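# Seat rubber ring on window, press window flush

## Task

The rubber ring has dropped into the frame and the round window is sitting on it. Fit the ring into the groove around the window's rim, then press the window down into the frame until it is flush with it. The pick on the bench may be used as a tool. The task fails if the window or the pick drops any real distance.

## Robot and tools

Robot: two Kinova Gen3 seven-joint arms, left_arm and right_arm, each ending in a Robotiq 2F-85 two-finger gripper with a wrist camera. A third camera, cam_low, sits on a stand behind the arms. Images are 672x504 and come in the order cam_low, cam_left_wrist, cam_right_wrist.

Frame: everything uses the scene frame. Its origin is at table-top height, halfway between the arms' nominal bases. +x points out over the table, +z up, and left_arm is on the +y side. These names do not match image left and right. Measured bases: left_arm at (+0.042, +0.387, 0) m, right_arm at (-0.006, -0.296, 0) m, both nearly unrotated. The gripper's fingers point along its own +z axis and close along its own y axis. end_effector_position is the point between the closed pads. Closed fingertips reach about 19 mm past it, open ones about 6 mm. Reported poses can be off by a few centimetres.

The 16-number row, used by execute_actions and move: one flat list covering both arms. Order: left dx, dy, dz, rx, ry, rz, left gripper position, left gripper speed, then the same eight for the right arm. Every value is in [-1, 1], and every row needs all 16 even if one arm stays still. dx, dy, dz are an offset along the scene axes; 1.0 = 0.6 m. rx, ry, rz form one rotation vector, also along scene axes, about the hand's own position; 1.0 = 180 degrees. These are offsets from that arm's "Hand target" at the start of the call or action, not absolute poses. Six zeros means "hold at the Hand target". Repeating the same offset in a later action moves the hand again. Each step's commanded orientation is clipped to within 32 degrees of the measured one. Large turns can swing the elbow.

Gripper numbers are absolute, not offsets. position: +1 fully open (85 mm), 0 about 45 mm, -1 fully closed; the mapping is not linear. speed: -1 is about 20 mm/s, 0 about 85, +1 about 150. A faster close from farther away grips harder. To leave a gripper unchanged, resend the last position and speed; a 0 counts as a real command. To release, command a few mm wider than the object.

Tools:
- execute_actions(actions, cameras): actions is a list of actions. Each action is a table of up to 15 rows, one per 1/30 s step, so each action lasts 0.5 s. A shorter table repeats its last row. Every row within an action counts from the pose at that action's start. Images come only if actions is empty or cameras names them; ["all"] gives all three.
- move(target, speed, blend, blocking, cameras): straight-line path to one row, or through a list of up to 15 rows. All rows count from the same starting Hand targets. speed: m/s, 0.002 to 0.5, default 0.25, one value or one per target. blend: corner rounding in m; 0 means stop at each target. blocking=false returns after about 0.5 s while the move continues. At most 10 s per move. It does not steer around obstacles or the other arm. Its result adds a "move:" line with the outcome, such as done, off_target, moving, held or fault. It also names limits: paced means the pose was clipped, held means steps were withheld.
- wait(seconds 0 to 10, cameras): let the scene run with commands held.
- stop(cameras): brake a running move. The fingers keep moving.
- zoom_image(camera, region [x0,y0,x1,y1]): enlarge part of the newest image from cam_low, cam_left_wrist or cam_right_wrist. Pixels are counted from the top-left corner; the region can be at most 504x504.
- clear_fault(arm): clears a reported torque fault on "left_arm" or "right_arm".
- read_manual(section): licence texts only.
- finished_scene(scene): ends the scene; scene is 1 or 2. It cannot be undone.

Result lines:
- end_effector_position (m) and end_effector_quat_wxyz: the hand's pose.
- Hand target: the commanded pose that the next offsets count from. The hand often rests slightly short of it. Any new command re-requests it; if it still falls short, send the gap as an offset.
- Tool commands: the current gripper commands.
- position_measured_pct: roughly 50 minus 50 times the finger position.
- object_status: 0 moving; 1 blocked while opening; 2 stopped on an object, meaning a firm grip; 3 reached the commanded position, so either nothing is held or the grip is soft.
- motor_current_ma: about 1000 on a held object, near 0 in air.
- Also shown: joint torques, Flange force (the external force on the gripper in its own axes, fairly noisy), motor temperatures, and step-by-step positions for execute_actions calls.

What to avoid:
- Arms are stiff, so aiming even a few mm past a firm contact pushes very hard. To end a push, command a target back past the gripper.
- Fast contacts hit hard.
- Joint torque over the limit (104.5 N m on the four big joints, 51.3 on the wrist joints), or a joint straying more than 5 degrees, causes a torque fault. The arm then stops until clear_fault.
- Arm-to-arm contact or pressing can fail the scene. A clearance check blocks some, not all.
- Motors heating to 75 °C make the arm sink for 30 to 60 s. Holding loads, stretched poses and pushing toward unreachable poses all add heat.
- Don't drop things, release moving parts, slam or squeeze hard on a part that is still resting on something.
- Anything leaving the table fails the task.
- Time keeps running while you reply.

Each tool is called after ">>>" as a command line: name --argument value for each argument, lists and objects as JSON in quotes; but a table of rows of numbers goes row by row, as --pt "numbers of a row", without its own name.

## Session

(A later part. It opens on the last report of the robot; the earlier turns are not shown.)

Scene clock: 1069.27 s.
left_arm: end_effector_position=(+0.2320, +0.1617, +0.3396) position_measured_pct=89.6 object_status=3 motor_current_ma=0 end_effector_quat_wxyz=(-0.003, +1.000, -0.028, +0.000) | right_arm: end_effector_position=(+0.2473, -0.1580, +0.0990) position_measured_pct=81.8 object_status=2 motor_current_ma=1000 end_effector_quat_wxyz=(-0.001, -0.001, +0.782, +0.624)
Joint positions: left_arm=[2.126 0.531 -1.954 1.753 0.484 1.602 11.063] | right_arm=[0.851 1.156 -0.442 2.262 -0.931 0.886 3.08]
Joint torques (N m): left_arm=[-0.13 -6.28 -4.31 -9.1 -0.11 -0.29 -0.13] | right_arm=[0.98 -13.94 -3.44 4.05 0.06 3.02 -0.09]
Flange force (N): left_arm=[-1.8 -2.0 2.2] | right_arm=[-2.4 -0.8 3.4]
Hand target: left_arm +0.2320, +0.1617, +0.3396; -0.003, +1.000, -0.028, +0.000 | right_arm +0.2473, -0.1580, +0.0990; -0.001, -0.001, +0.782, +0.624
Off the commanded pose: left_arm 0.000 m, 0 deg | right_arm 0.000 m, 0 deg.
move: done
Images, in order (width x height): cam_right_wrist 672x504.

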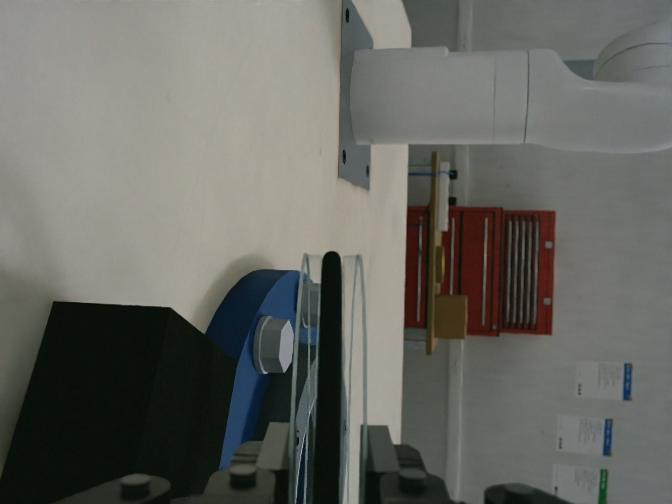

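>>> move --target '[0,0,0,0,0,0,-0.79,-1,0,0,-0.0367,0,0,0,-1,-1]' --speed 0.05

>>> move --target '[0,0,0,0,0,0,-0.79,-1,0,0,-0.004,0,0,0,-1,-1]' --speed 0.02 --cameras '["cam_right_wrist"]'

Scene clock: 1076.83 s.
left_arm: end_effector_position=(+0.2320, +0.1617, +0.3396) position_measured_pct=89.6 object_status=3 motor_current_ma=0 end_effector_quat_wxyz=(-0.003, +1.000, -0.028, +0.000) | right_arm: end_effector_position=(+0.2473, -0.1580, +0.0770) position_measured_pct=81.8 object_status=2 motor_current_ma=1000 end_effector_quat_wxyz=(-0.001, -0.001, +0.782, +0.624)
Joint positions: left_arm=[2.126 0.531 -1.954 1.753 0.484 1.602 11.063] | right_arm=[0.848 1.22 -0.428 2.235 -0.924 0.863 3.11]
Joint torques (N m): left_arm=[-0.05 -6.27 -4.33 -9.09 -0.1 -0.31 -0.14] | right_arm=[1 -14.01 -3.45 4.33 0.14 3.07 -0.15]
Flange force (N): left_arm=[-1.4 -1.9 2.2] | right_arm=[-2.0 -0.1 3.8]
Hand target: left_arm +0.2320, +0.1617, +0.3396; -0.003, +1.000, -0.028, +0.000 | right_arm +0.2473, -0.1580, +0.0770; -0.001, -0.001, +0.782, +0.624
Off the commanded pose: left_arm 0.000 m, 0 deg | right_arm 0.000 m, 0 deg.
move: done

Scene clock: 1077.53 s.
left_arm: end_effector_position=(+0.2320, +0.1617, +0.3396) position_measured_pct=89.6 object_status=3 motor_current_ma=0 end_effector_quat_wxyz=(-0.003, +1.000, -0.028, +0.000) | right_arm: end_effector_position=(+0.2472, -0.1580, +0.0746) position_measured_pct=81.8 object_status=2 motor_current_ma=1000 end_effector_quat_wxyz=(-0.001, -0.001, +0.782, +0.624)
Joint positions: left_arm=[2.126 0.531 -1.954 1.753 0.484 1.602 11.063] | right_arm=[0.847 1.227 -0.426 2.232 -0.923 0.86 3.113]
Joint torques (N m): left_arm=[-0.12 -6.31 -4.32 -9.11 -0.11 -0.29 -0.14] | right_arm=[0.96 -13.87 -3.45 4.42 0.17 3.04 -0.14]
Flange force (N): left_arm=[-1.8 -2.0 2.2] | right_arm=[-2.2 0.2 3.3]
Hand target: left_arm +0.2320, +0.1617, +0.3396; -0.003, +1.000, -0.028, +0.000 | right_arm +0.2472, -0.1580, +0.0746; -0.001, -0.001, +0.782, +0.624
Off the commanded pose: left_arm 0.000 m, 0 deg | right_arm 0.000 m, 0 deg.
move: done
Images, in order (width x height): cam_right_wrist 672x504.

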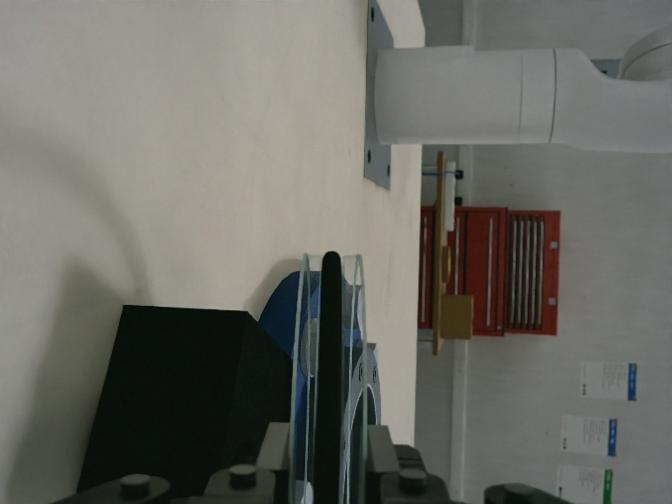

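>>> move --target '[0,0,0,0,0,0,-0.79,-1,0,0,-0.0025,0,0,0,-1,-1]' --speed 0.01

>>> move --target '[0,0,0,0,0,0,-0.79,-1,0,0,-0.0025,0,0,0,-1,-1]' --speed 0.01

>>> move --target '[0,0,0,0,0,0,-0.79,-1,0,0,-0.0025,0,0,0,-1,-1]' --speed 0.01

Scene clock: 1082.17 s.
left_arm: end_effector_position=(+0.2320, +0.1617, +0.3396) position_measured_pct=89.6 object_status=3 motor_current_ma=0 end_effector_quat_wxyz=(-0.003, +1.000, -0.028, +0.000) | right_arm: end_effector_position=(+0.2473, -0.1580, +0.0731) position_measured_pct=81.8 object_status=2 motor_current_ma=1000 end_effector_quat_wxyz=(-0.001, -0.001, +0.782, +0.624)
Joint positions: left_arm=[2.126 0.531 -1.954 1.753 0.484 1.602 11.063] | right_arm=[0.847 1.231 -0.425 2.23 -0.922 0.859 3.115]
Joint torques (N m): left_arm=[-0.04 -6.28 -4.32 -9.1 -0.09 -0.28 -0.14] | right_arm=[0.94 -14 -3.49 4.5 0.13 3.05 -0.19]
Flange force (N): left_arm=[-1.4 -1.9 2.2] | right_arm=[-2.1 -0.3 3.4]
Hand target: left_arm +0.2320, +0.1617, +0.3396; -0.003, +1.000, -0.028, +0.000 | right_arm +0.2473, -0.1580, +0.0731; -0.001, -0.001, +0.782, +0.624
Off the commanded pose: left_arm 0.000 m, 0 deg | right_arm 0.000 m, 0 deg.
move: done

Scene clock: 1082.87 s.
left_arm: end_effector_position=(+0.2320, +0.1617, +0.3396) position_measured_pct=89.6 object_status=3 motor_current_ma=0 end_effector_quat_wxyz=(-0.003, +1.000, -0.028, +0.000) | right_arm: end_effector_position=(+0.2473, -0.1580, +0.0716) position_measured_pct=81.8 object_status=2 motor_current_ma=1000 end_effector_quat_wxyz=(-0.001, -0.001, +0.782, +0.624)
Joint positions: left_arm=[2.126 0.531 -1.954 1.753 0.484 1.602 11.063] | right_arm=[0.847 1.236 -0.424 2.227 -0.921 0.857 3.117]
Joint torques (N m): left_arm=[-0.11 -6.33 -4.35 -9.07 -0.09 -0.28 -0.14] | right_arm=[0.98 -14.1 -3.5 4.52 0.17 3.01 -0.18]
Flange force (N): left_arm=[-1.6 -1.8 2.2] | right_arm=[-2.2 -0.4 3.5]
Hand target: left_arm +0.2320, +0.1617, +0.3396; -0.003, +1.000, -0.028, +0.000 | right_arm +0.2473, -0.1580, +0.0716; -0.001, -0.001, +0.782, +0.624
Off the commanded pose: left_arm 0.000 m, 0 deg | right_arm 0.000 m, 0 deg.
move: done

Scene clock: 1083.57 s.
left_arm: end_effector_position=(+0.2320, +0.1617, +0.3396) position_measured_pct=89.6 object_status=3 motor_current_ma=0 end_effector_quat_wxyz=(-0.003, +1.000, -0.028, +0.000) | right_arm: end_effector_position=(+0.2473, -0.1580, +0.0701) position_measured_pct=81.8 object_status=2 motor_current_ma=1000 end_effector_quat_wxyz=(-0.001, -0.001, +0.782, +0.624)
Joint positions: left_arm=[2.126 0.531 -1.954 1.753 0.484 1.602 11.063] | right_arm=[0.847 1.24 -0.423 2.225 -0.921 0.856 3.119]
Joint torques (N m): left_arm=[-0.07 -6.28 -4.31 -9.12 -0.09 -0.28 -0.13] | right_arm=[0.97 -13.87 -3.52 4.56 0.17 3.05 -0.18]
Flange force (N): left_arm=[-1.6 -2.0 2.3] | right_arm=[-2.3 0.1 3.1]
Hand target: left_arm +0.2320, +0.1617, +0.3396; -0.003, +1.000, -0.028, +0.000 | right_arm +0.2473, -0.1580, +0.0701; -0.001, -0.001, +0.782, +0.624
Off the commanded pose: left_arm 0.000 m, 0 deg | right_arm 0.000 m, 0 deg.
move: done

>>> move --target '[0,0,0,0,0,0,-0.79,-1,0,0,-0.0033,0,0,0,-1,-1]' --speed 0.01 --cameras '["cam_low"]'

>>> zoom_image --camera "cam_low" --region '[210, 190, 370, 290]'

Scene clock: 1089.43 s.
left_arm: end_effector_position=(+0.2320, +0.1617, +0.3396) position_measured_pct=89.6 object_status=3 motor_current_ma=0 end_effector_quat_wxyz=(-0.003, +1.000, -0.028, +0.000) | right_arm: end_effector_position=(+0.2473, -0.1580, +0.0682) position_measured_pct=81.8 object_status=2 motor_current_ma=1000 end_effector_quat_wxyz=(-0.001, -0.001, +0.782, +0.624)
Joint positions: left_arm=[2.126 0.531 -1.954 1.753 0.484 1.602 11.063] | right_arm=[0.847 1.245 -0.422 2.223 -0.92 0.854 3.121]
Joint torques (N m): left_arm=[-0.1 -6.32 -4.31 -9.06 -0.1 -0.32 -0.14] | right_arm=[0.31 -13.69 -0.98 2.14 0.31 -0.58 -0.13]
Flange force (N): left_arm=[-1.7 -1.9 2.0] | right_arm=[-2.5 8.3 -1.4]
Hand target: left_arm +0.2320, +0.1617, +0.3396; -0.003, +1.000, -0.028, +0.000 | right_arm +0.2473, -0.1580, +0.0681; -0.001, -0.001, +0.782, +0.624
Off the commanded pose: left_arm 0.000 m, 0 deg | right_arm 0.000 m, 0 deg.
move: done
Images, in order (width x height): cam_low 672x504.

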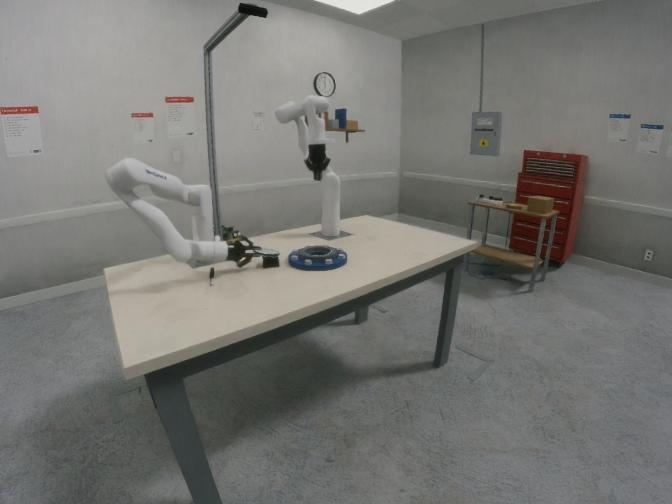

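Scaled by 3.150 from the camera's 672x504 image, which has a finer 960x720 frame.

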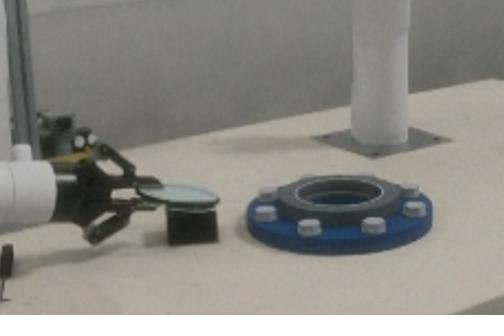

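>>> move --target '[0,0,0,0,0,0,-0.79,-1,0,0,0,0,0,0,-0.33,-1]' --speed 0.01 --cameras '["cam_right_wrist"]'

>>> move --target '[0,0,0,0,0,0,-0.79,-1,0,0,-0.0133,0,0,0,-0.33,-1]' --speed 0.02 --cameras '["cam_right_wrist"]'

Scene clock: 1094.77 s.
left_arm: end_effector_position=(+0.2320, +0.1617, +0.3396) position_measured_pct=89.6 object_status=3 motor_current_ma=0 end_effector_quat_wxyz=(-0.003, +1.000, -0.028, +0.000) | right_arm: end_effector_position=(+0.2472, -0.1580, +0.0681) position_measured_pct=66.7 object_status=0 motor_current_ma=0 end_effector_quat_wxyz=(-0.001, -0.001, +0.782, +0.624)
Joint positions: left_arm=[2.126 0.531 -1.954 1.753 0.484 1.602 11.063] | right_arm=[0.847 1.245 -0.422 2.223 -0.92 0.854 3.121]
Joint torques (N m): left_arm=[-0.11 -6.34 -4.3 -9.09 -0.09 -0.31 -0.13] | right_arm=[0.91 -14.09 -3.19 4.29 0.19 2.65 -0.14]
Flange force (N): left_arm=[-1.9 -2.0 2.1] | right_arm=[-2.2 0.6 3.1]
Hand target: left_arm +0.2320, +0.1617, +0.3396; -0.003, +1.000, -0.028, +0.000 | right_arm +0.2473, -0.1580, +0.0681; -0.001, -0.001, +0.782, +0.624
Off the commanded pose: left_arm 0.000 m, 0 deg | right_arm 0.000 m, 0 deg.
move: done
Images, in order (width x height): cam_right_wrist 672x504.

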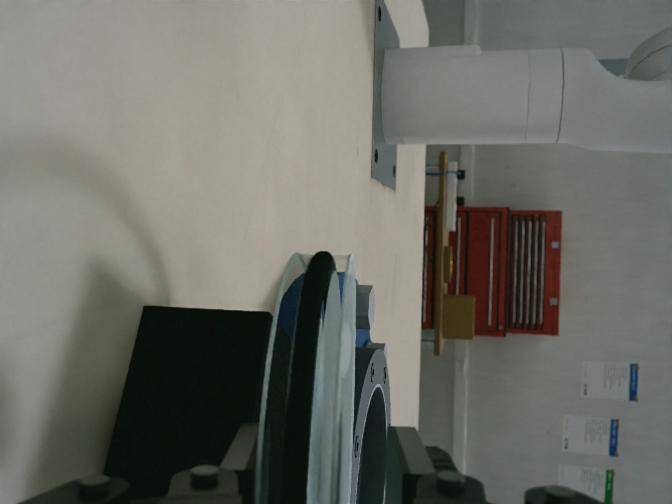

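Scene clock: 1095.53 s.
left_arm: end_effector_position=(+0.2320, +0.1617, +0.3396) position_measured_pct=89.6 object_status=3 motor_current_ma=0 end_effector_quat_wxyz=(-0.003, +1.000, -0.028, +0.000) | right_arm: end_effector_position=(+0.2473, -0.1580, +0.0602) position_measured_pct=66.7 object_status=3 motor_current_ma=0 end_effector_quat_wxyz=(-0.001, -0.001, +0.782, +0.624)
Joint positions: left_arm=[2.126 0.531 -1.954 1.753 0.484 1.602 11.063] | right_arm=[0.845 1.268 -0.417 2.211 -0.917 0.848 3.13]
Joint torques (N m): left_arm=[-0.04 -6.28 -4.33 -9.1 -0.1 -0.29 -0.13] | right_arm=[1.01 -14.28 -3.32 4.64 0.16 2.69 -0.18]
Flange force (N): left_arm=[-1.4 -1.9 2.2] | right_arm=[-2.6 -0.3 3.0]
Hand target: left_arm +0.2320, +0.1617, +0.3396; -0.003, +1.000, -0.028, +0.000 | right_arm +0.2473, -0.1580, +0.0601; -0.001, -0.001, +0.782, +0.624
Off the commanded pose: left_arm 0.000 m, 0 deg | right_arm 0.000 m, 0 deg.
move: done
Images, in order (width x height): cam_right_wrist 672x504.

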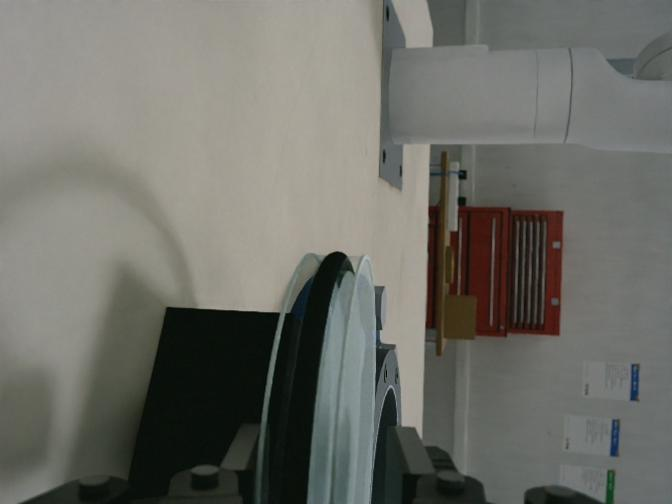

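>>> move --target '[0,0,0,0,0,0,-0.79,-1,0,0,-0.0058,0,0,0,-0.33,-1]' --speed 0.02 --cameras '["cam_right_wrist","cam_low"]'

>>> zoom_image --camera "cam_low" --region '[210, 200, 330, 290]'

Scene clock: 1099.77 s.
left_arm: end_effector_position=(+0.2320, +0.1617, +0.3396) position_measured_pct=89.6 object_status=3 motor_current_ma=0 end_effector_quat_wxyz=(-0.003, +1.000, -0.028, +0.000) | right_arm: end_effector_position=(+0.2473, -0.1580, +0.0567) position_measured_pct=66.7 object_status=3 motor_current_ma=0 end_effector_quat_wxyz=(-0.001, -0.001, +0.782, +0.624)
Joint positions: left_arm=[2.126 0.531 -1.954 1.753 0.484 1.602 11.063] | right_arm=[0.845 1.277 -0.414 2.206 -0.915 0.845 3.134]
Joint torques (N m): left_arm=[-0.08 -6.3 -4.35 -9.08 -0.09 -0.29 -0.14] | right_arm=[0.96 -14.09 -3.21 4.3 0.22 2.61 -0.26]
Flange force (N): left_arm=[-1.5 -1.8 2.2] | right_arm=[-1.7 1.0 3.3]
Hand target: left_arm +0.2320, +0.1617, +0.3396; -0.003, +1.000, -0.028, +0.000 | right_arm +0.2473, -0.1580, +0.0567; -0.001, -0.001, +0.782, +0.624
Off the commanded pose: left_arm 0.000 m, 0 deg | right_arm 0.000 m, 0 deg.
move: done
Images, in order (width x height): cam_low 672x504, cam_right_wrist 672x504.

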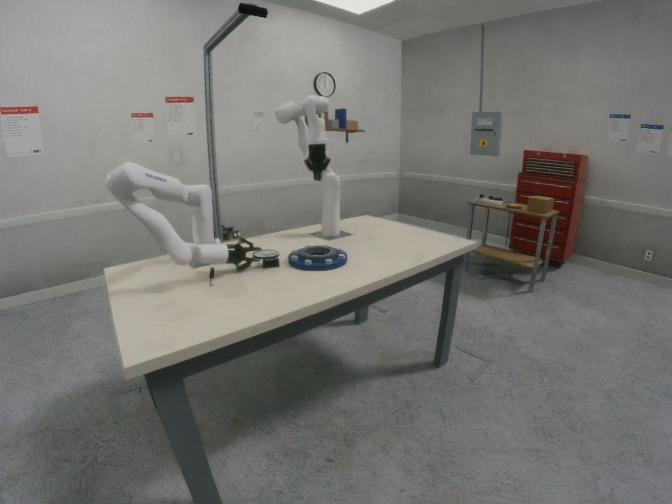

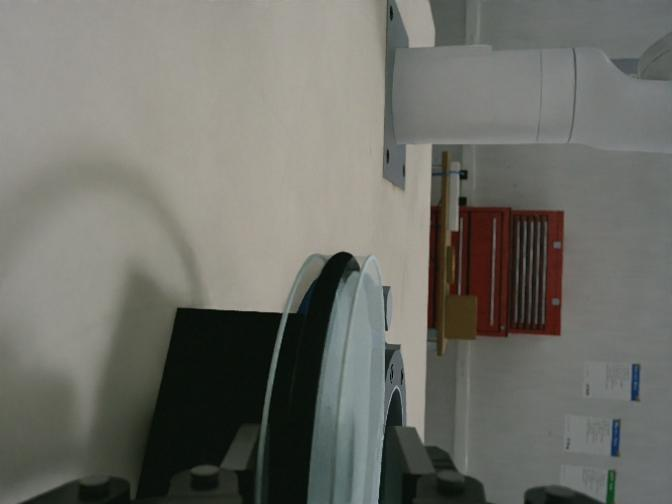

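Scaled by 4.200 from the camera's 672x504 image, which has a finer 960x720 frame.

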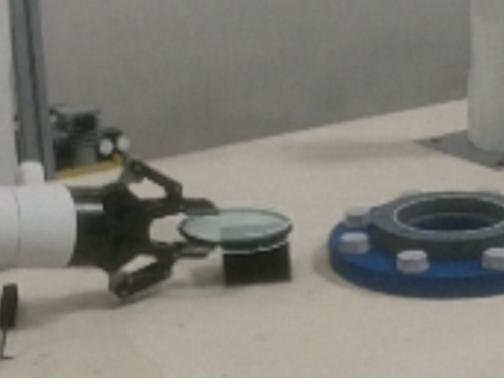

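>>> move --target '[0,0,0,0,0,0,-0.79,-1,0,0,-0.0045,0,0,0,-0.33,-1]' --speed 0.02 --cameras '["cam_right_wrist"]'

>>> zoom_image --camera "cam_right_wrist" --region '[100, 220, 500, 504]'

Scene clock: 1104.63 s.
left_arm: end_effector_position=(+0.2320, +0.1617, +0.3396) position_measured_pct=89.6 object_status=3 motor_current_ma=0 end_effector_quat_wxyz=(-0.003, +1.000, -0.028, +0.000) | right_arm: end_effector_position=(+0.2473, -0.1580, +0.0540) position_measured_pct=66.7 object_status=3 motor_current_ma=0 end_effector_quat_wxyz=(-0.001, -0.001, +0.782, +0.624)
Joint positions: left_arm=[2.126 0.531 -1.954 1.753 0.484 1.602 11.063] | right_arm=[0.845 1.285 -0.413 2.202 -0.914 0.843 3.137]
Joint torques (N m): left_arm=[-0.1 -6.32 -4.33 -9.05 -0.11 -0.31 -0.14] | right_arm=[1.01 -14.05 -3.3 4.58 0.19 2.66 -0.17]
Flange force (N): left_arm=[-1.6 -1.8 2.0] | right_arm=[-2.5 0.7 2.7]
Hand target: left_arm +0.2320, +0.1617, +0.3396; -0.003, +1.000, -0.028, +0.000 | right_arm +0.2473, -0.1580, +0.0540; -0.001, -0.001, +0.782, +0.624
Off the commanded pose: left_arm 0.000 m, 0 deg | right_arm 0.000 m, 0 deg.
move: done
Images, in order (width x height): cam_right_wrist 672x504.

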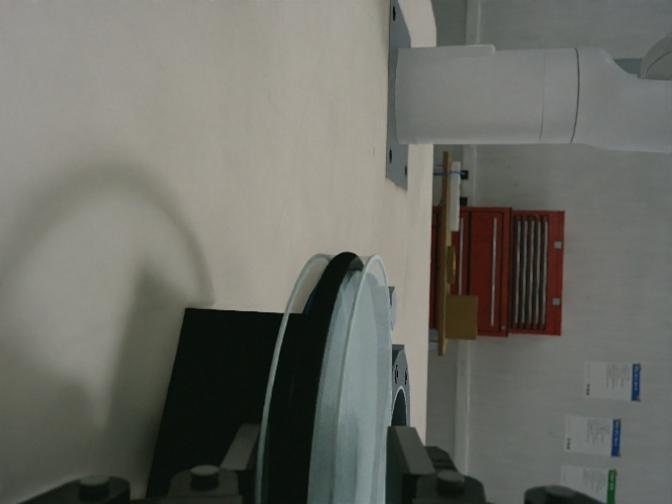

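Scaled by 1.260.

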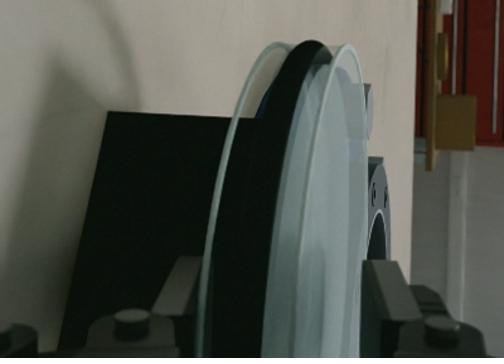

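>>> move --target '[0,0,0,0,0,0,-0.79,-1,0,0,-0.005,0,0,0,-0.33,-1]' --speed 0.02 --cameras '["cam_right_wrist"]'

>>> zoom_image --camera "cam_right_wrist" --region '[100, 220, 500, 504]'

Scene clock: 1110.37 s.
left_arm: end_effector_position=(+0.2320, +0.1617, +0.3396) position_measured_pct=89.6 object_status=3 motor_current_ma=0 end_effector_quat_wxyz=(-0.003, +1.000, -0.028, +0.000) | right_arm: end_effector_position=(+0.2473, -0.1580, +0.0510) position_measured_pct=66.7 object_status=3 motor_current_ma=0 end_effector_quat_wxyz=(-0.001, -0.001, +0.782, +0.624)
Joint positions: left_arm=[2.126 0.531 -1.954 1.753 0.484 1.602 11.063] | right_arm=[0.844 1.293 -0.411 2.197 -0.913 0.841 3.14]
Joint torques (N m): left_arm=[-0.09 -6.29 -4.28 -9.09 -0.1 -0.29 -0.14] | right_arm=[0.88 -14.01 -3.01 4.21 0.21 2.44 -0.19]
Flange force (N): left_arm=[-1.8 -2.0 2.2] | right_arm=[-1.8 1.9 2.8]
Hand target: left_arm +0.2320, +0.1617, +0.3396; -0.003, +1.000, -0.028, +0.000 | right_arm +0.2473, -0.1580, +0.0510; -0.001, -0.001, +0.782, +0.624
Off the commanded pose: left_arm 0.000 m, 0 deg | right_arm 0.000 m, 0 deg.
move: done
Images, in order (width x height): cam_right_wrist 672x504.

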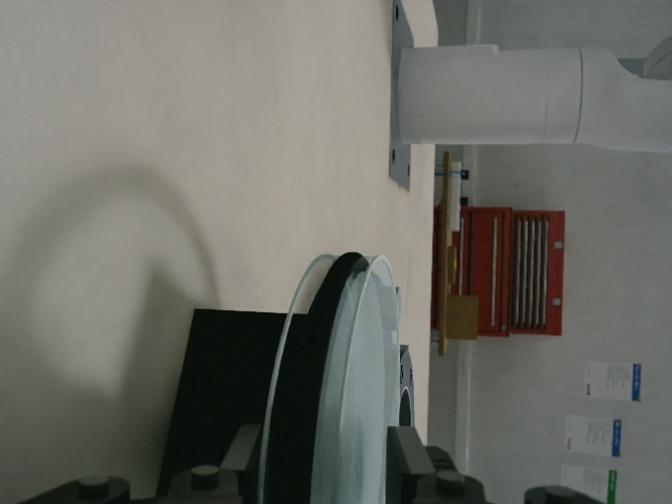

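Scaled by 1.260.

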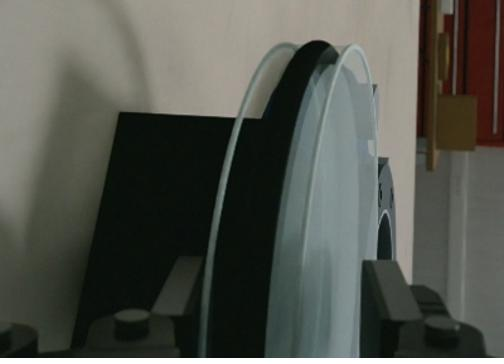

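>>> wait --seconds 0 --cameras '["cam_low"]'

>>> zoom_image --camera "cam_low" --region '[225, 230, 305, 290]'

Scene clock: 1118.63 s.
left_arm: end_effector_position=(+0.2320, +0.1617, +0.3396) position_measured_pct=89.6 object_status=3 motor_current_ma=0 end_effector_quat_wxyz=(-0.003, +1.000, -0.028, +0.000) | right_arm: end_effector_position=(+0.2473, -0.1580, +0.0510) position_measured_pct=66.7 object_status=3 motor_current_ma=0 end_effector_quat_wxyz=(-0.001, -0.001, +0.782, +0.624)
Joint positions: left_arm=[2.126 0.531 -1.954 1.753 0.484 1.602 11.063] | right_arm=[0.844 1.293 -0.411 2.197 -0.913 0.841 3.14]
Joint torques (N m): left_arm=[-0.09 -6.27 -4.29 -9.07 -0.09 -0.31 -0.13] | right_arm=[0.97 -14.1 -3.04 4.36 0.2 2.39 -0.14]
Flange force (N): left_arm=[-1.7 -2.0 2.0] | right_arm=[-2.4 1.4 2.6]
Hand target: left_arm +0.2320, +0.1617, +0.3396; -0.003, +1.000, -0.028, +0.000 | right_arm +0.2473, -0.1580, +0.0510; -0.001, -0.001, +0.782, +0.624
Tool commands: left_gripper/position=-0.79 left_gripper/speed=-1.0 right_gripper/position=-0.33 right_gripper/speed=-1.0
Off the commanded pose: left_arm 0.000 m, 0 deg | right_arm 0.000 m, 0 deg.
Images, in order (width x height): cam_low 672x504.

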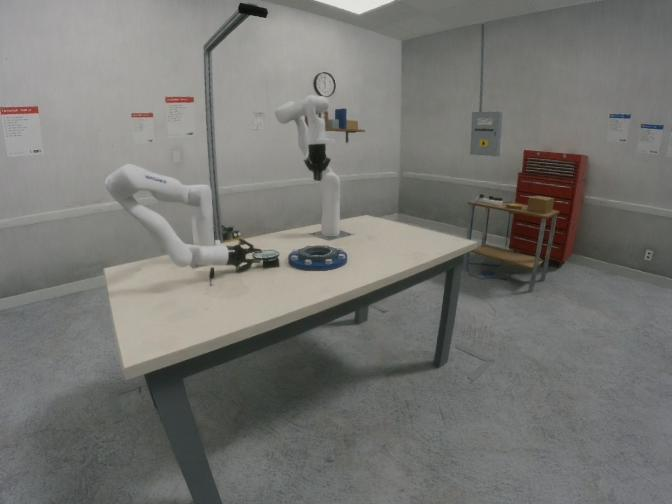

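Scaled by 6.300 from the camera's 672x504 image, which has a finer 960x720 frame.

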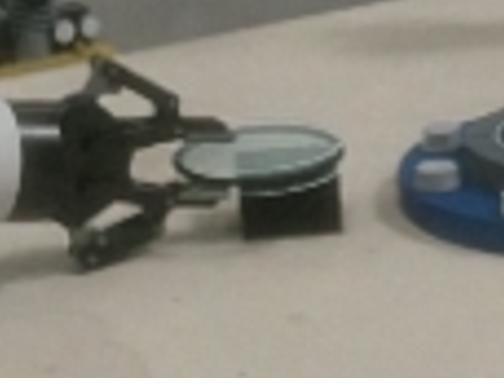

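>>> move --target '[-0.0512,-0.453,-0.06,0,0,0,-0.79,-1,0,0,0.005,0,0,0,-0.33,-1]' --speed 0.2 --cameras '["cam_left_wrist"]'

Scene clock: 1128.13 s.
left_arm: end_effector_position=(+0.2013, -0.1101, +0.3036) position_measured_pct=89.6 object_status=3 motor_current_ma=0 end_effector_quat_wxyz=(-0.003, +1.000, -0.028, +0.000) | right_arm: end_effector_position=(+0.2473, -0.1580, +0.0540) position_measured_pct=66.7 object_status=3 motor_current_ma=0 end_effector_quat_wxyz=(-0.001, -0.001, +0.782, +0.624)
Joint positions: left_arm=[1.815 0.876 -1.501 1.13 0.901 1.801 11.561] | right_arm=[0.845 1.285 -0.413 2.202 -0.914 0.843 3.137]
Joint torques (N m): left_arm=[-0.01 -18.42 -6.32 -6.59 -0.11 -0.36 -0.11] | right_arm=[0.98 -14.11 -3.21 4.53 0.19 2.65 -0.25]
Flange force (N): left_arm=[-1.9 -4.5 1.8] | right_arm=[-2.2 0.6 3.1]
Hand target: left_arm +0.2013, -0.1101, +0.3036; -0.003, +1.000, -0.028, +0.000 | right_arm +0.2473, -0.1580, +0.0540; -0.001, -0.001, +0.782, +0.624
Off the commanded pose: left_arm 0.000 m, 0 deg | right_arm 0.000 m, 0 deg.
move: done
Images, in order (width x height): cam_left_wrist 672x504.

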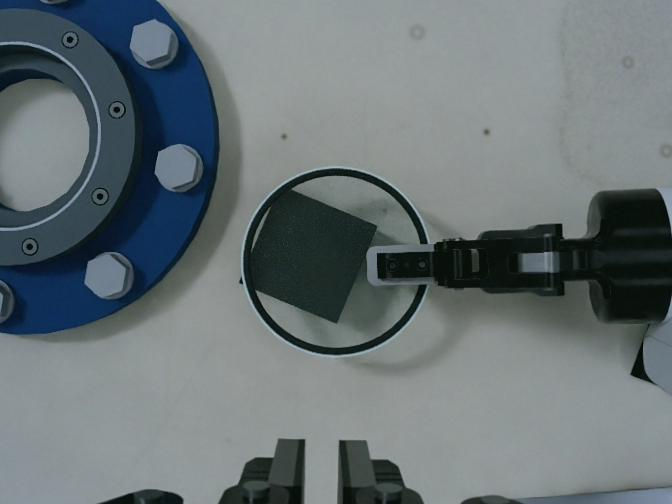

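>>> zoom_image --camera "cam_left_wrist" --region '[225, 150, 445, 370]'

Scaled by 2.291.

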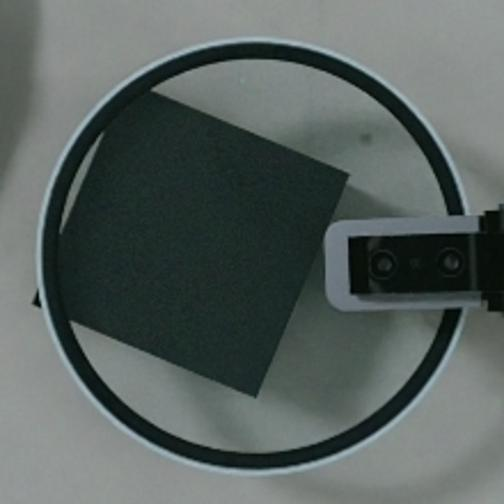

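>>> move --target '[0,0,0,0,0,0,-0.79,-1,0,-0.02,0,0,0,0,-0.33,-1]' --speed 0.03 --cameras '["cam_left_wrist"]'

Scene clock: 1142.27 s.
left_arm: end_effector_position=(+0.2013, -0.1101, +0.3036) position_measured_pct=89.6 object_status=3 motor_current_ma=0 end_effector_quat_wxyz=(-0.003, +1.000, -0.028, +0.000) | right_arm: end_effector_position=(+0.2472, -0.1700, +0.0540) position_measured_pct=66.7 object_status=3 motor_current_ma=0 end_effector_quat_wxyz=(-0.001, -0.001, +0.782, +0.624)
Joint positions: left_arm=[1.815 0.876 -1.501 1.13 0.901 1.801 11.561] | right_arm=[0.856 1.273 -0.388 2.183 -0.881 0.88 3.117]
Joint torques (N m): left_arm=[-0.06 -18.54 -6.27 -6.51 -0.12 -0.28 -0.16] | right_arm=[1.08 -14.43 -2.94 4.04 0.06 2.72 -0.12]
Flange force (N): left_arm=[-2.0 -4.2 1.8] | right_arm=[-1.8 0.9 3.6]
Hand target: left_arm +0.2013, -0.1101, +0.3036; -0.003, +1.000, -0.028, +0.000 | right_arm +0.2472, -0.1700, +0.0540; -0.001, -0.001, +0.782, +0.624
Off the commanded pose: left_arm 0.000 m, 0 deg | right_arm 0.000 m, 0 deg.
move: done
Images, in order (width x height): cam_left_wrist 672x504.

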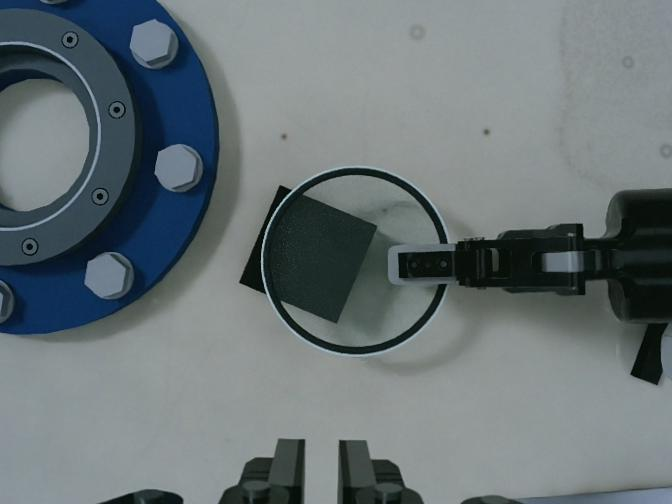

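>>> move --pt "0 0 0 0 0 0 -0.79 -1 0 0.0217 0 0 0 0 -0.33 -1" --pt "0 0 0 0 0 0 -0.79 -1 0 0.0217 0.0015 0 0 0 -0.05 -1" --speed 0.03 --cameras '["cam_left_wrist","cam_right_wrist"]'

Scene clock: 1151.33 s.
left_arm: end_effector_position=(+0.2013, -0.1101, +0.3036) position_measured_pct=89.6 object_status=3 motor_current_ma=0 end_effector_quat_wxyz=(-0.003, +1.000, -0.028, +0.000) | right_arm: end_effector_position=(+0.2472, -0.1570, +0.0549) position_measured_pct=52.4 object_status=0 motor_current_ma=0 end_effector_quat_wxyz=(-0.001, -0.001, +0.782, +0.624)
Joint positions: left_arm=[1.815 0.876 -1.501 1.13 0.901 1.801 11.561] | right_arm=[0.844 1.284 -0.415 2.205 -0.917 0.841 3.138]
Joint torques (N m): left_arm=[-0.08 -18.59 -6.25 -6.49 -0.13 -0.29 -0.14] | right_arm=[0.94 -14.04 -3.04 4.29 0.22 2.37 -0.15]
Flange force (N): left_arm=[-2.0 -4.2 1.9] | right_arm=[-2.3 1.5 2.6]
Hand target: left_arm +0.2013, -0.1101, +0.3036; -0.003, +1.000, -0.028, +0.000 | right_arm +0.2473, -0.1570, +0.0549; -0.001, -0.001, +0.782, +0.624
Off the commanded pose: left_arm 0.000 m, 0 deg | right_arm 0.000 m, 0 deg.
move: done
Images, in order (width x height): cam_left_wrist 672x504, cam_right_wrist 672x504.

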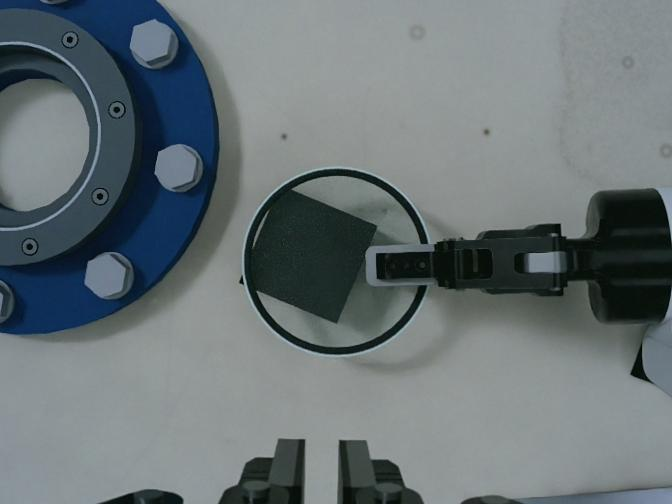

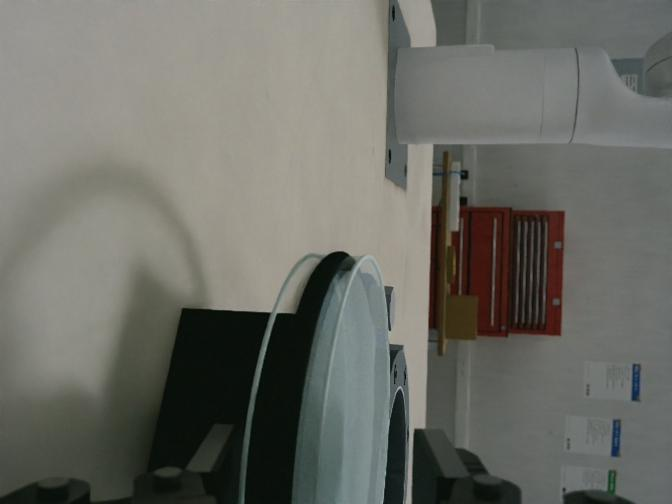

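>>> move --target '[0,0,0,0,0,0,-0.79,-1,0,0,-0.0075,-0.033,0,0,-0.05,-1]' --speed 0.03 --cameras '["cam_right_wrist"]'

>>> zoom_image --camera "cam_right_wrist" --region '[150, 220, 500, 504]'

Scene clock: 1176.47 s.
left_arm: end_effector_position=(+0.2013, -0.1101, +0.3036) position_measured_pct=89.6 object_status=3 motor_current_ma=0 end_effector_quat_wxyz=(-0.003, +1.000, -0.028, +0.000) | right_arm: end_effector_position=(+0.2472, -0.1570, +0.0504) position_measured_pct=52.4 object_status=3 motor_current_ma=0 end_effector_quat_wxyz=(-0.001, -0.001, +0.813, +0.582)
Joint positions: left_arm=[1.815 0.876 -1.501 1.13 0.901 1.801 11.561] | right_arm=[0.821 1.212 -0.43 2.256 -0.972 0.75 3.141]
Joint torques (N m): left_arm=[-0.09 -18.53 -6.27 -6.5 -0.1 -0.29 -0.16] | right_arm=[0.99 -13.87 -2.89 3.79 0.13 2.22 -0.13]
Flange force (N): left_arm=[-2.1 -4.2 1.8] | right_arm=[-2.1 1.9 2.5]
Hand target: left_arm +0.2013, -0.1101, +0.3036; -0.003, +1.000, -0.028, +0.000 | right_arm +0.2472, -0.1570, +0.0504; -0.001, -0.001, +0.813, +0.582
Off the commanded pose: left_arm 0.000 m, 0 deg | right_arm 0.000 m, 0 deg.
move: done
Images, in order (width x height): cam_right_wrist 672x504.

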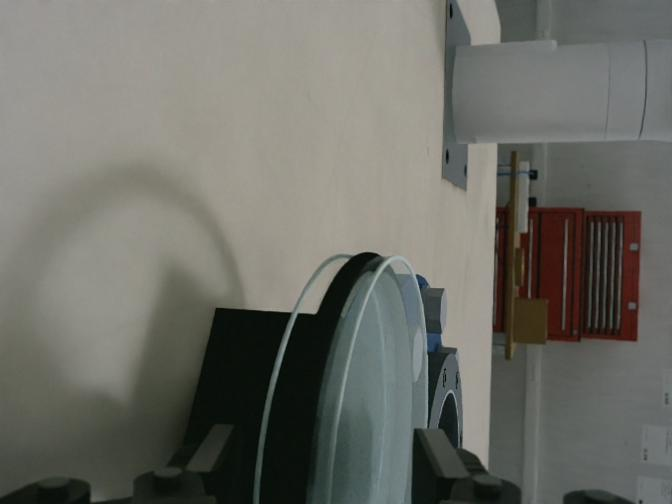

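Scaled by 1.440.

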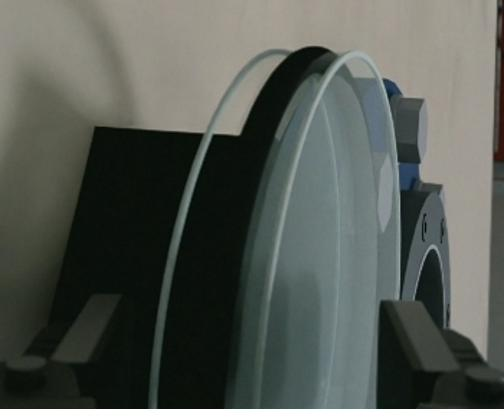

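>>> move --pt "0 0 0 0 0 0 -0.79 -1 0 0 0.0033 0 0 0 -0.05 -1" --pt "0 0 0 0 0 0 -0.79 -1 0 -0.017 0.0033 0 0 0 -0.05 -1" --speed 0.03 --cameras '["cam_left_wrist"]'

Scene clock: 1182.97 s.
left_arm: end_effector_position=(+0.2013, -0.1101, +0.3036) position_measured_pct=89.6 object_status=3 motor_current_ma=0 end_effector_quat_wxyz=(-0.003, +1.000, -0.028, +0.000) | right_arm: end_effector_position=(+0.2472, -0.1672, +0.0524) position_measured_pct=52.4 object_status=3 motor_current_ma=0 end_effector_quat_wxyz=(-0.001, -0.001, +0.813, +0.582)
Joint positions: left_arm=[1.815 0.876 -1.501 1.13 0.901 1.801 11.561] | right_arm=[0.831 1.195 -0.408 2.243 -0.939 0.785 3.12]
Joint torques (N m): left_arm=[-0.08 -18.55 -6.22 -6.51 -0.14 -0.27 -0.12] | right_arm=[0.95 -13.89 -2.86 3.73 0.15 2.32 -0.2]
Flange force (N): left_arm=[-2.1 -4.3 1.9] | right_arm=[-2.0 1.8 2.5]
Hand target: left_arm +0.2013, -0.1101, +0.3036; -0.003, +1.000, -0.028, +0.000 | right_arm +0.2472, -0.1672, +0.0524; -0.001, -0.001, +0.813, +0.582
Off the commanded pose: left_arm 0.000 m, 0 deg | right_arm 0.000 m, 0 deg.
move: done
Images, in order (width x height): cam_left_wrist 672x504.

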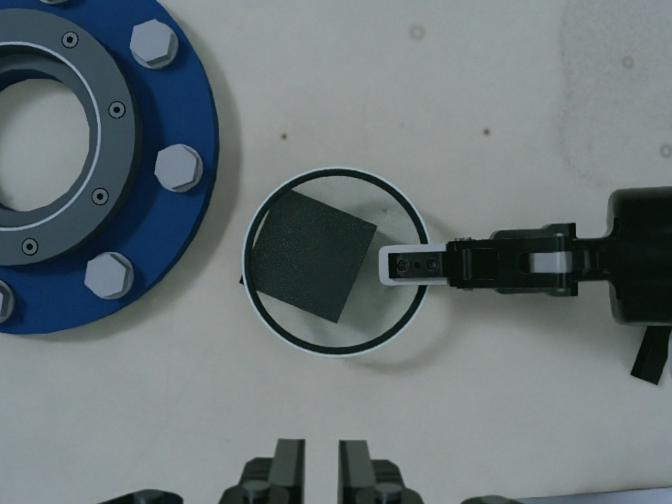

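>>> move --pt "0 0 0 0 0 0 -0.79 -1 0 -0.09 0 0 0 0 -0.05 -1" --pt "0.0857 0.21 -0.15 0 0 0.018 1 0 0.0057 -0.12 0.16 -0.395 0 0 1 0" --speed '[0.06,0.2]'

>>> move --target '[0,0,0,0,0,0,1,0,0,0,0,0,0,0,1,0]' --cameras '["cam_left_wrist","cam_right_wrist"]'

Scene clock: 1203.63 s.
left_arm: end_effector_position=(+0.2527, +0.0159, +0.2136) position_measured_pct=0.0 object_status=0 motor_current_ma=0 end_effector_quat_wxyz=(-0.003, +1.000, +0.000, +0.000) | right_arm: end_effector_position=(+0.2507, -0.2392, +0.1483) position_measured_pct=0.0 object_status=3 motor_current_ma=0 end_effector_quat_wxyz=(-0.001, +0.000, +1.000, +0.001)
Joint positions: left_arm=[1.845 0.858 -1.557 1.678 0.857 1.492 11.189] | right_arm=[-0.232 0.146 -0.082 2.301 0.015 0.696 1.243]
Joint torques (N m): left_arm=[-0.05 -14.37 -6.77 -6.93 -0.09 -0.29 -0.14] | right_arm=[0.92 -8.5 1.09 -5.6 0.21 -0.49 -0.14]
Flange force (N): left_arm=[-2.1 -3.0 0.9] | right_arm=[0.7 3.1 -2.8]
Hand target: left_arm +0.2527, +0.0159, +0.2136; -0.003, +1.000, +0.000, +0.000 | right_arm +0.2507, -0.2392, +0.1483; -0.001, +0.000, +1.000, +0.001
Off the commanded pose: left_arm 0.000 m, 0 deg | right_arm 0.000 m, 0 deg.
move: done

Scene clock: 1204.13 s.
left_arm: end_effector_position=(+0.2527, +0.0159, +0.2136) position_measured_pct=0.0 object_status=3 motor_current_ma=0 end_effector_quat_wxyz=(-0.003, +1.000, +0.000, +0.000) | right_arm: end_effector_position=(+0.2507, -0.2392, +0.1483) position_measured_pct=0.0 object_status=3 motor_current_ma=0 end_effector_quat_wxyz=(-0.001, +0.000, +1.000, +0.001)
Joint positions: left_arm=[1.845 0.858 -1.557 1.678 0.857 1.492 11.189] | right_arm=[-0.232 0.146 -0.082 2.301 0.015 0.696 1.243]
Joint torques (N m): left_arm=[-0.09 -14.35 -6.82 -6.93 -0.1 -0.28 -0.14] | right_arm=[0.94 -8.53 1.04 -5.57 0.21 -0.54 -0.13]
Flange force (N): left_arm=[-2.2 -3.0 0.9] | right_arm=[0.5 3.2 -2.9]
Hand target: left_arm +0.2527, +0.0159, +0.2136; -0.003, +1.000, +0.000, +0.000 | right_arm +0.2507, -0.2392, +0.1483; -0.001, +0.000, +1.000, +0.001
Off the commanded pose: left_arm 0.000 m, 0 deg | right_arm 0.000 m, 0 deg.
move: done
Images, in order (width x height): cam_left_wrist 672x504, cam_right_wrist 672x504.

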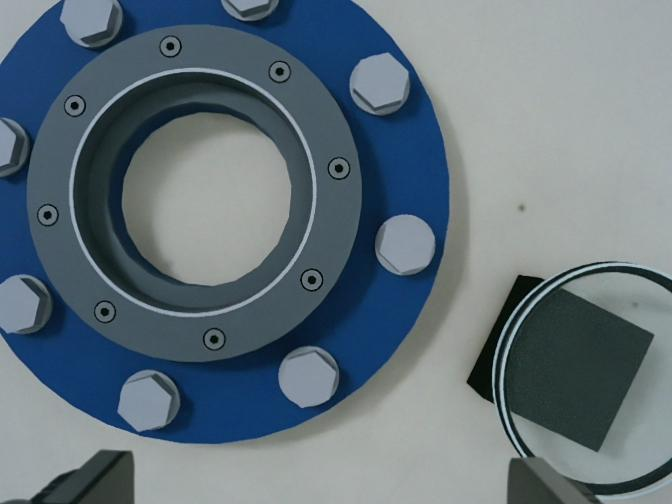

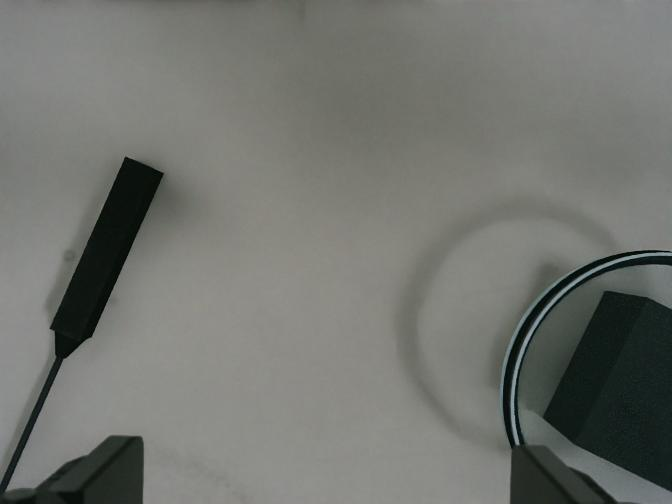

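>>> move --target '[-0.086,-0.21,0.15,0,0,0,1,0,0,-0.1,0,0,0,0,1,0]' --cameras '["cam_left_wrist"]'

>>> zoom_image --camera "cam_left_wrist" --region '[225, 150, 445, 370]'

Scene clock: 1222.43 s.
left_arm: end_effector_position=(+0.2011, -0.1101, +0.3036) position_measured_pct=0.0 object_status=3 motor_current_ma=0 end_effector_quat_wxyz=(-0.003, +1.000, +0.000, +0.000) | right_arm: end_effector_position=(+0.2507, -0.2992, +0.1483) position_measured_pct=0.0 object_status=3 motor_current_ma=0 end_effector_quat_wxyz=(-0.001, +0.000, +1.000, +0.001)
Joint positions: left_arm=[1.816 0.879 -1.507 1.13 0.906 1.804 11.616] | right_arm=[-0.073 0.132 -0.004 2.319 -0.002 0.692 1.491]
Joint torques (N m): left_arm=[0.01 -18.59 -6.32 -6.47 -0.11 -0.29 0.01] | right_arm=[0.93 -8.24 1.12 -5.45 0.18 -0.47 -0.11]
Flange force (N): left_arm=[-1.3 -4.5 2.0] | right_arm=[-0.4 3.4 -2.8]
Hand target: left_arm +0.2011, -0.1101, +0.3036; -0.003, +1.000, +0.000, +0.000 | right_arm +0.2507, -0.2992, +0.1483; -0.001, +0.000, +1.000, +0.001
Off the commanded pose: left_arm 0.000 m, 0 deg | right_arm 0.000 m, 0 deg.
move: done
Images, in order (width x height): cam_left_wrist 672x504.

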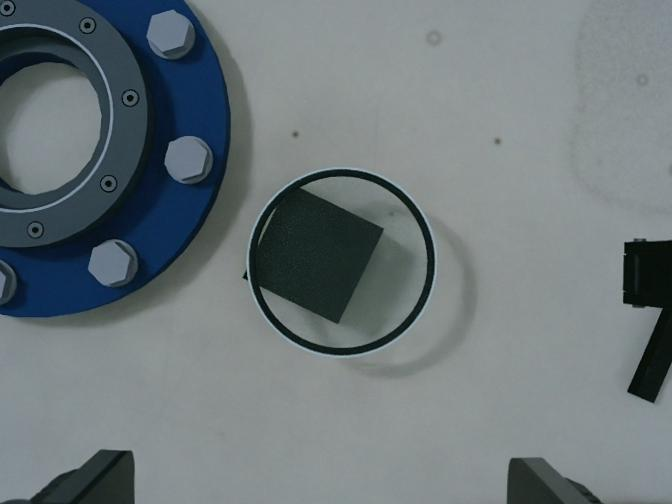

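Scaled by 2.291.

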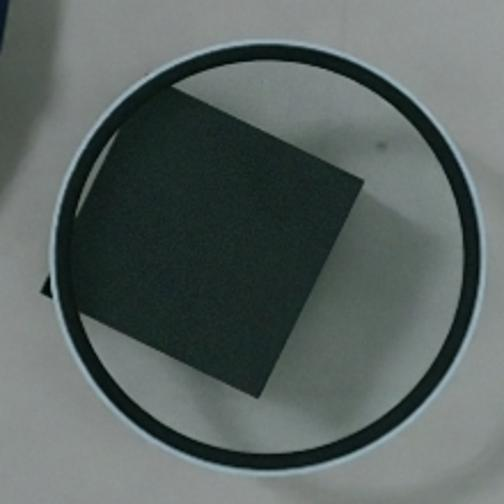

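>>> move --pt "0.0832 0.22 -0.2 0 0 0 1 0 0 0.09 0 0 0 0 1 0" --pt "0.0832 0.1728 -0.33 0 0 0 1 0 -0.0012 0.1168 -0.07 0 0 0 1 0" --pt "0.0832 0.1728 -0.4002 0 0 0 1 0 -0.0012 0.1168 -0.14 0 0 0 1 0" --speed '[0.25,0.12,0.06]' --cameras '["cam_left_wrist","cam_right_wrist"]'

Scene clock: 1242.07 s.
left_arm: end_effector_position=(+0.2511, -0.0064, +0.0635) position_measured_pct=0.0 object_status=3 motor_current_ma=0 end_effector_quat_wxyz=(-0.003, +1.000, +0.000, +0.000) | right_arm: end_effector_position=(+0.2499, -0.2291, +0.0644) position_measured_pct=0.0 object_status=3 motor_current_ma=0 end_effector_quat_wxyz=(-0.001, +0.000, +1.000, +0.001)
Joint positions: left_arm=[1.782 1.09 -1.35 1.807 1.128 1.27 11.085] | right_arm=[-0.291 0.395 -0.065 2.417 0.069 0.332 1.15]
Joint torques (N m): left_arm=[-0.03 -16.42 -7.58 -4.63 0.07 -0.27 -0.13] | right_arm=[1.01 -10.63 1.04 -2.77 0.15 -0.36 -0.13]
Flange force (N): left_arm=[-1.9 -3.0 -0.8] | right_arm=[0.1 3.5 -2.1]
Hand target: left_arm +0.2511, -0.0064, +0.0635; -0.003, +1.000, +0.000, +0.000 | right_arm +0.2499, -0.2291, +0.0643; -0.001, +0.000, +1.000, +0.001
Off the commanded pose: left_arm 0.000 m, 0 deg | right_arm 0.000 m, 0 deg.
move: done
Images, in order (width x height): cam_left_wrist 672x504, cam_right_wrist 672x504.

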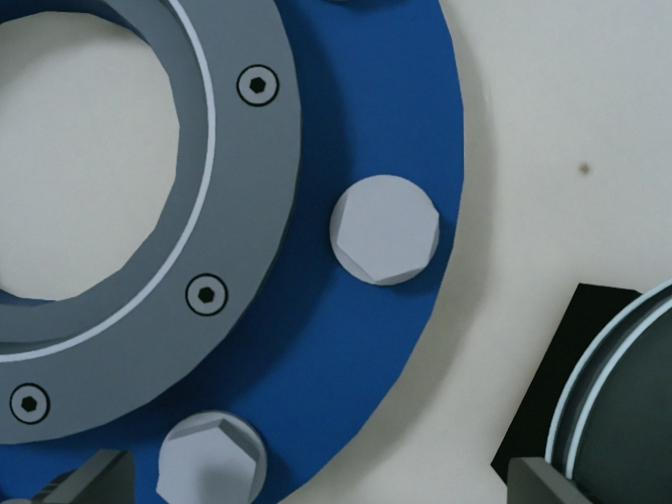

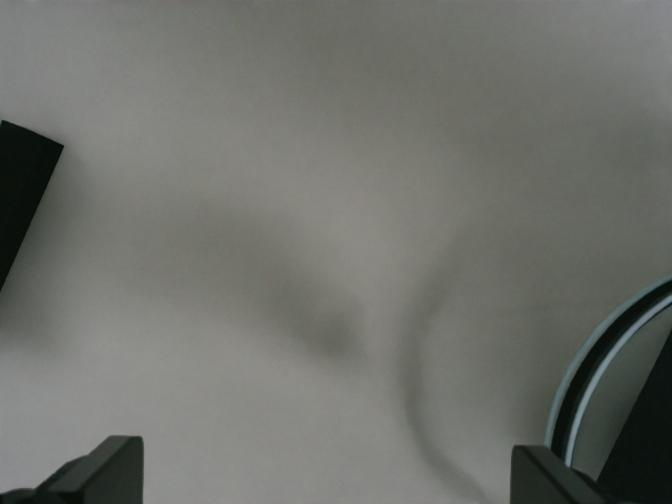

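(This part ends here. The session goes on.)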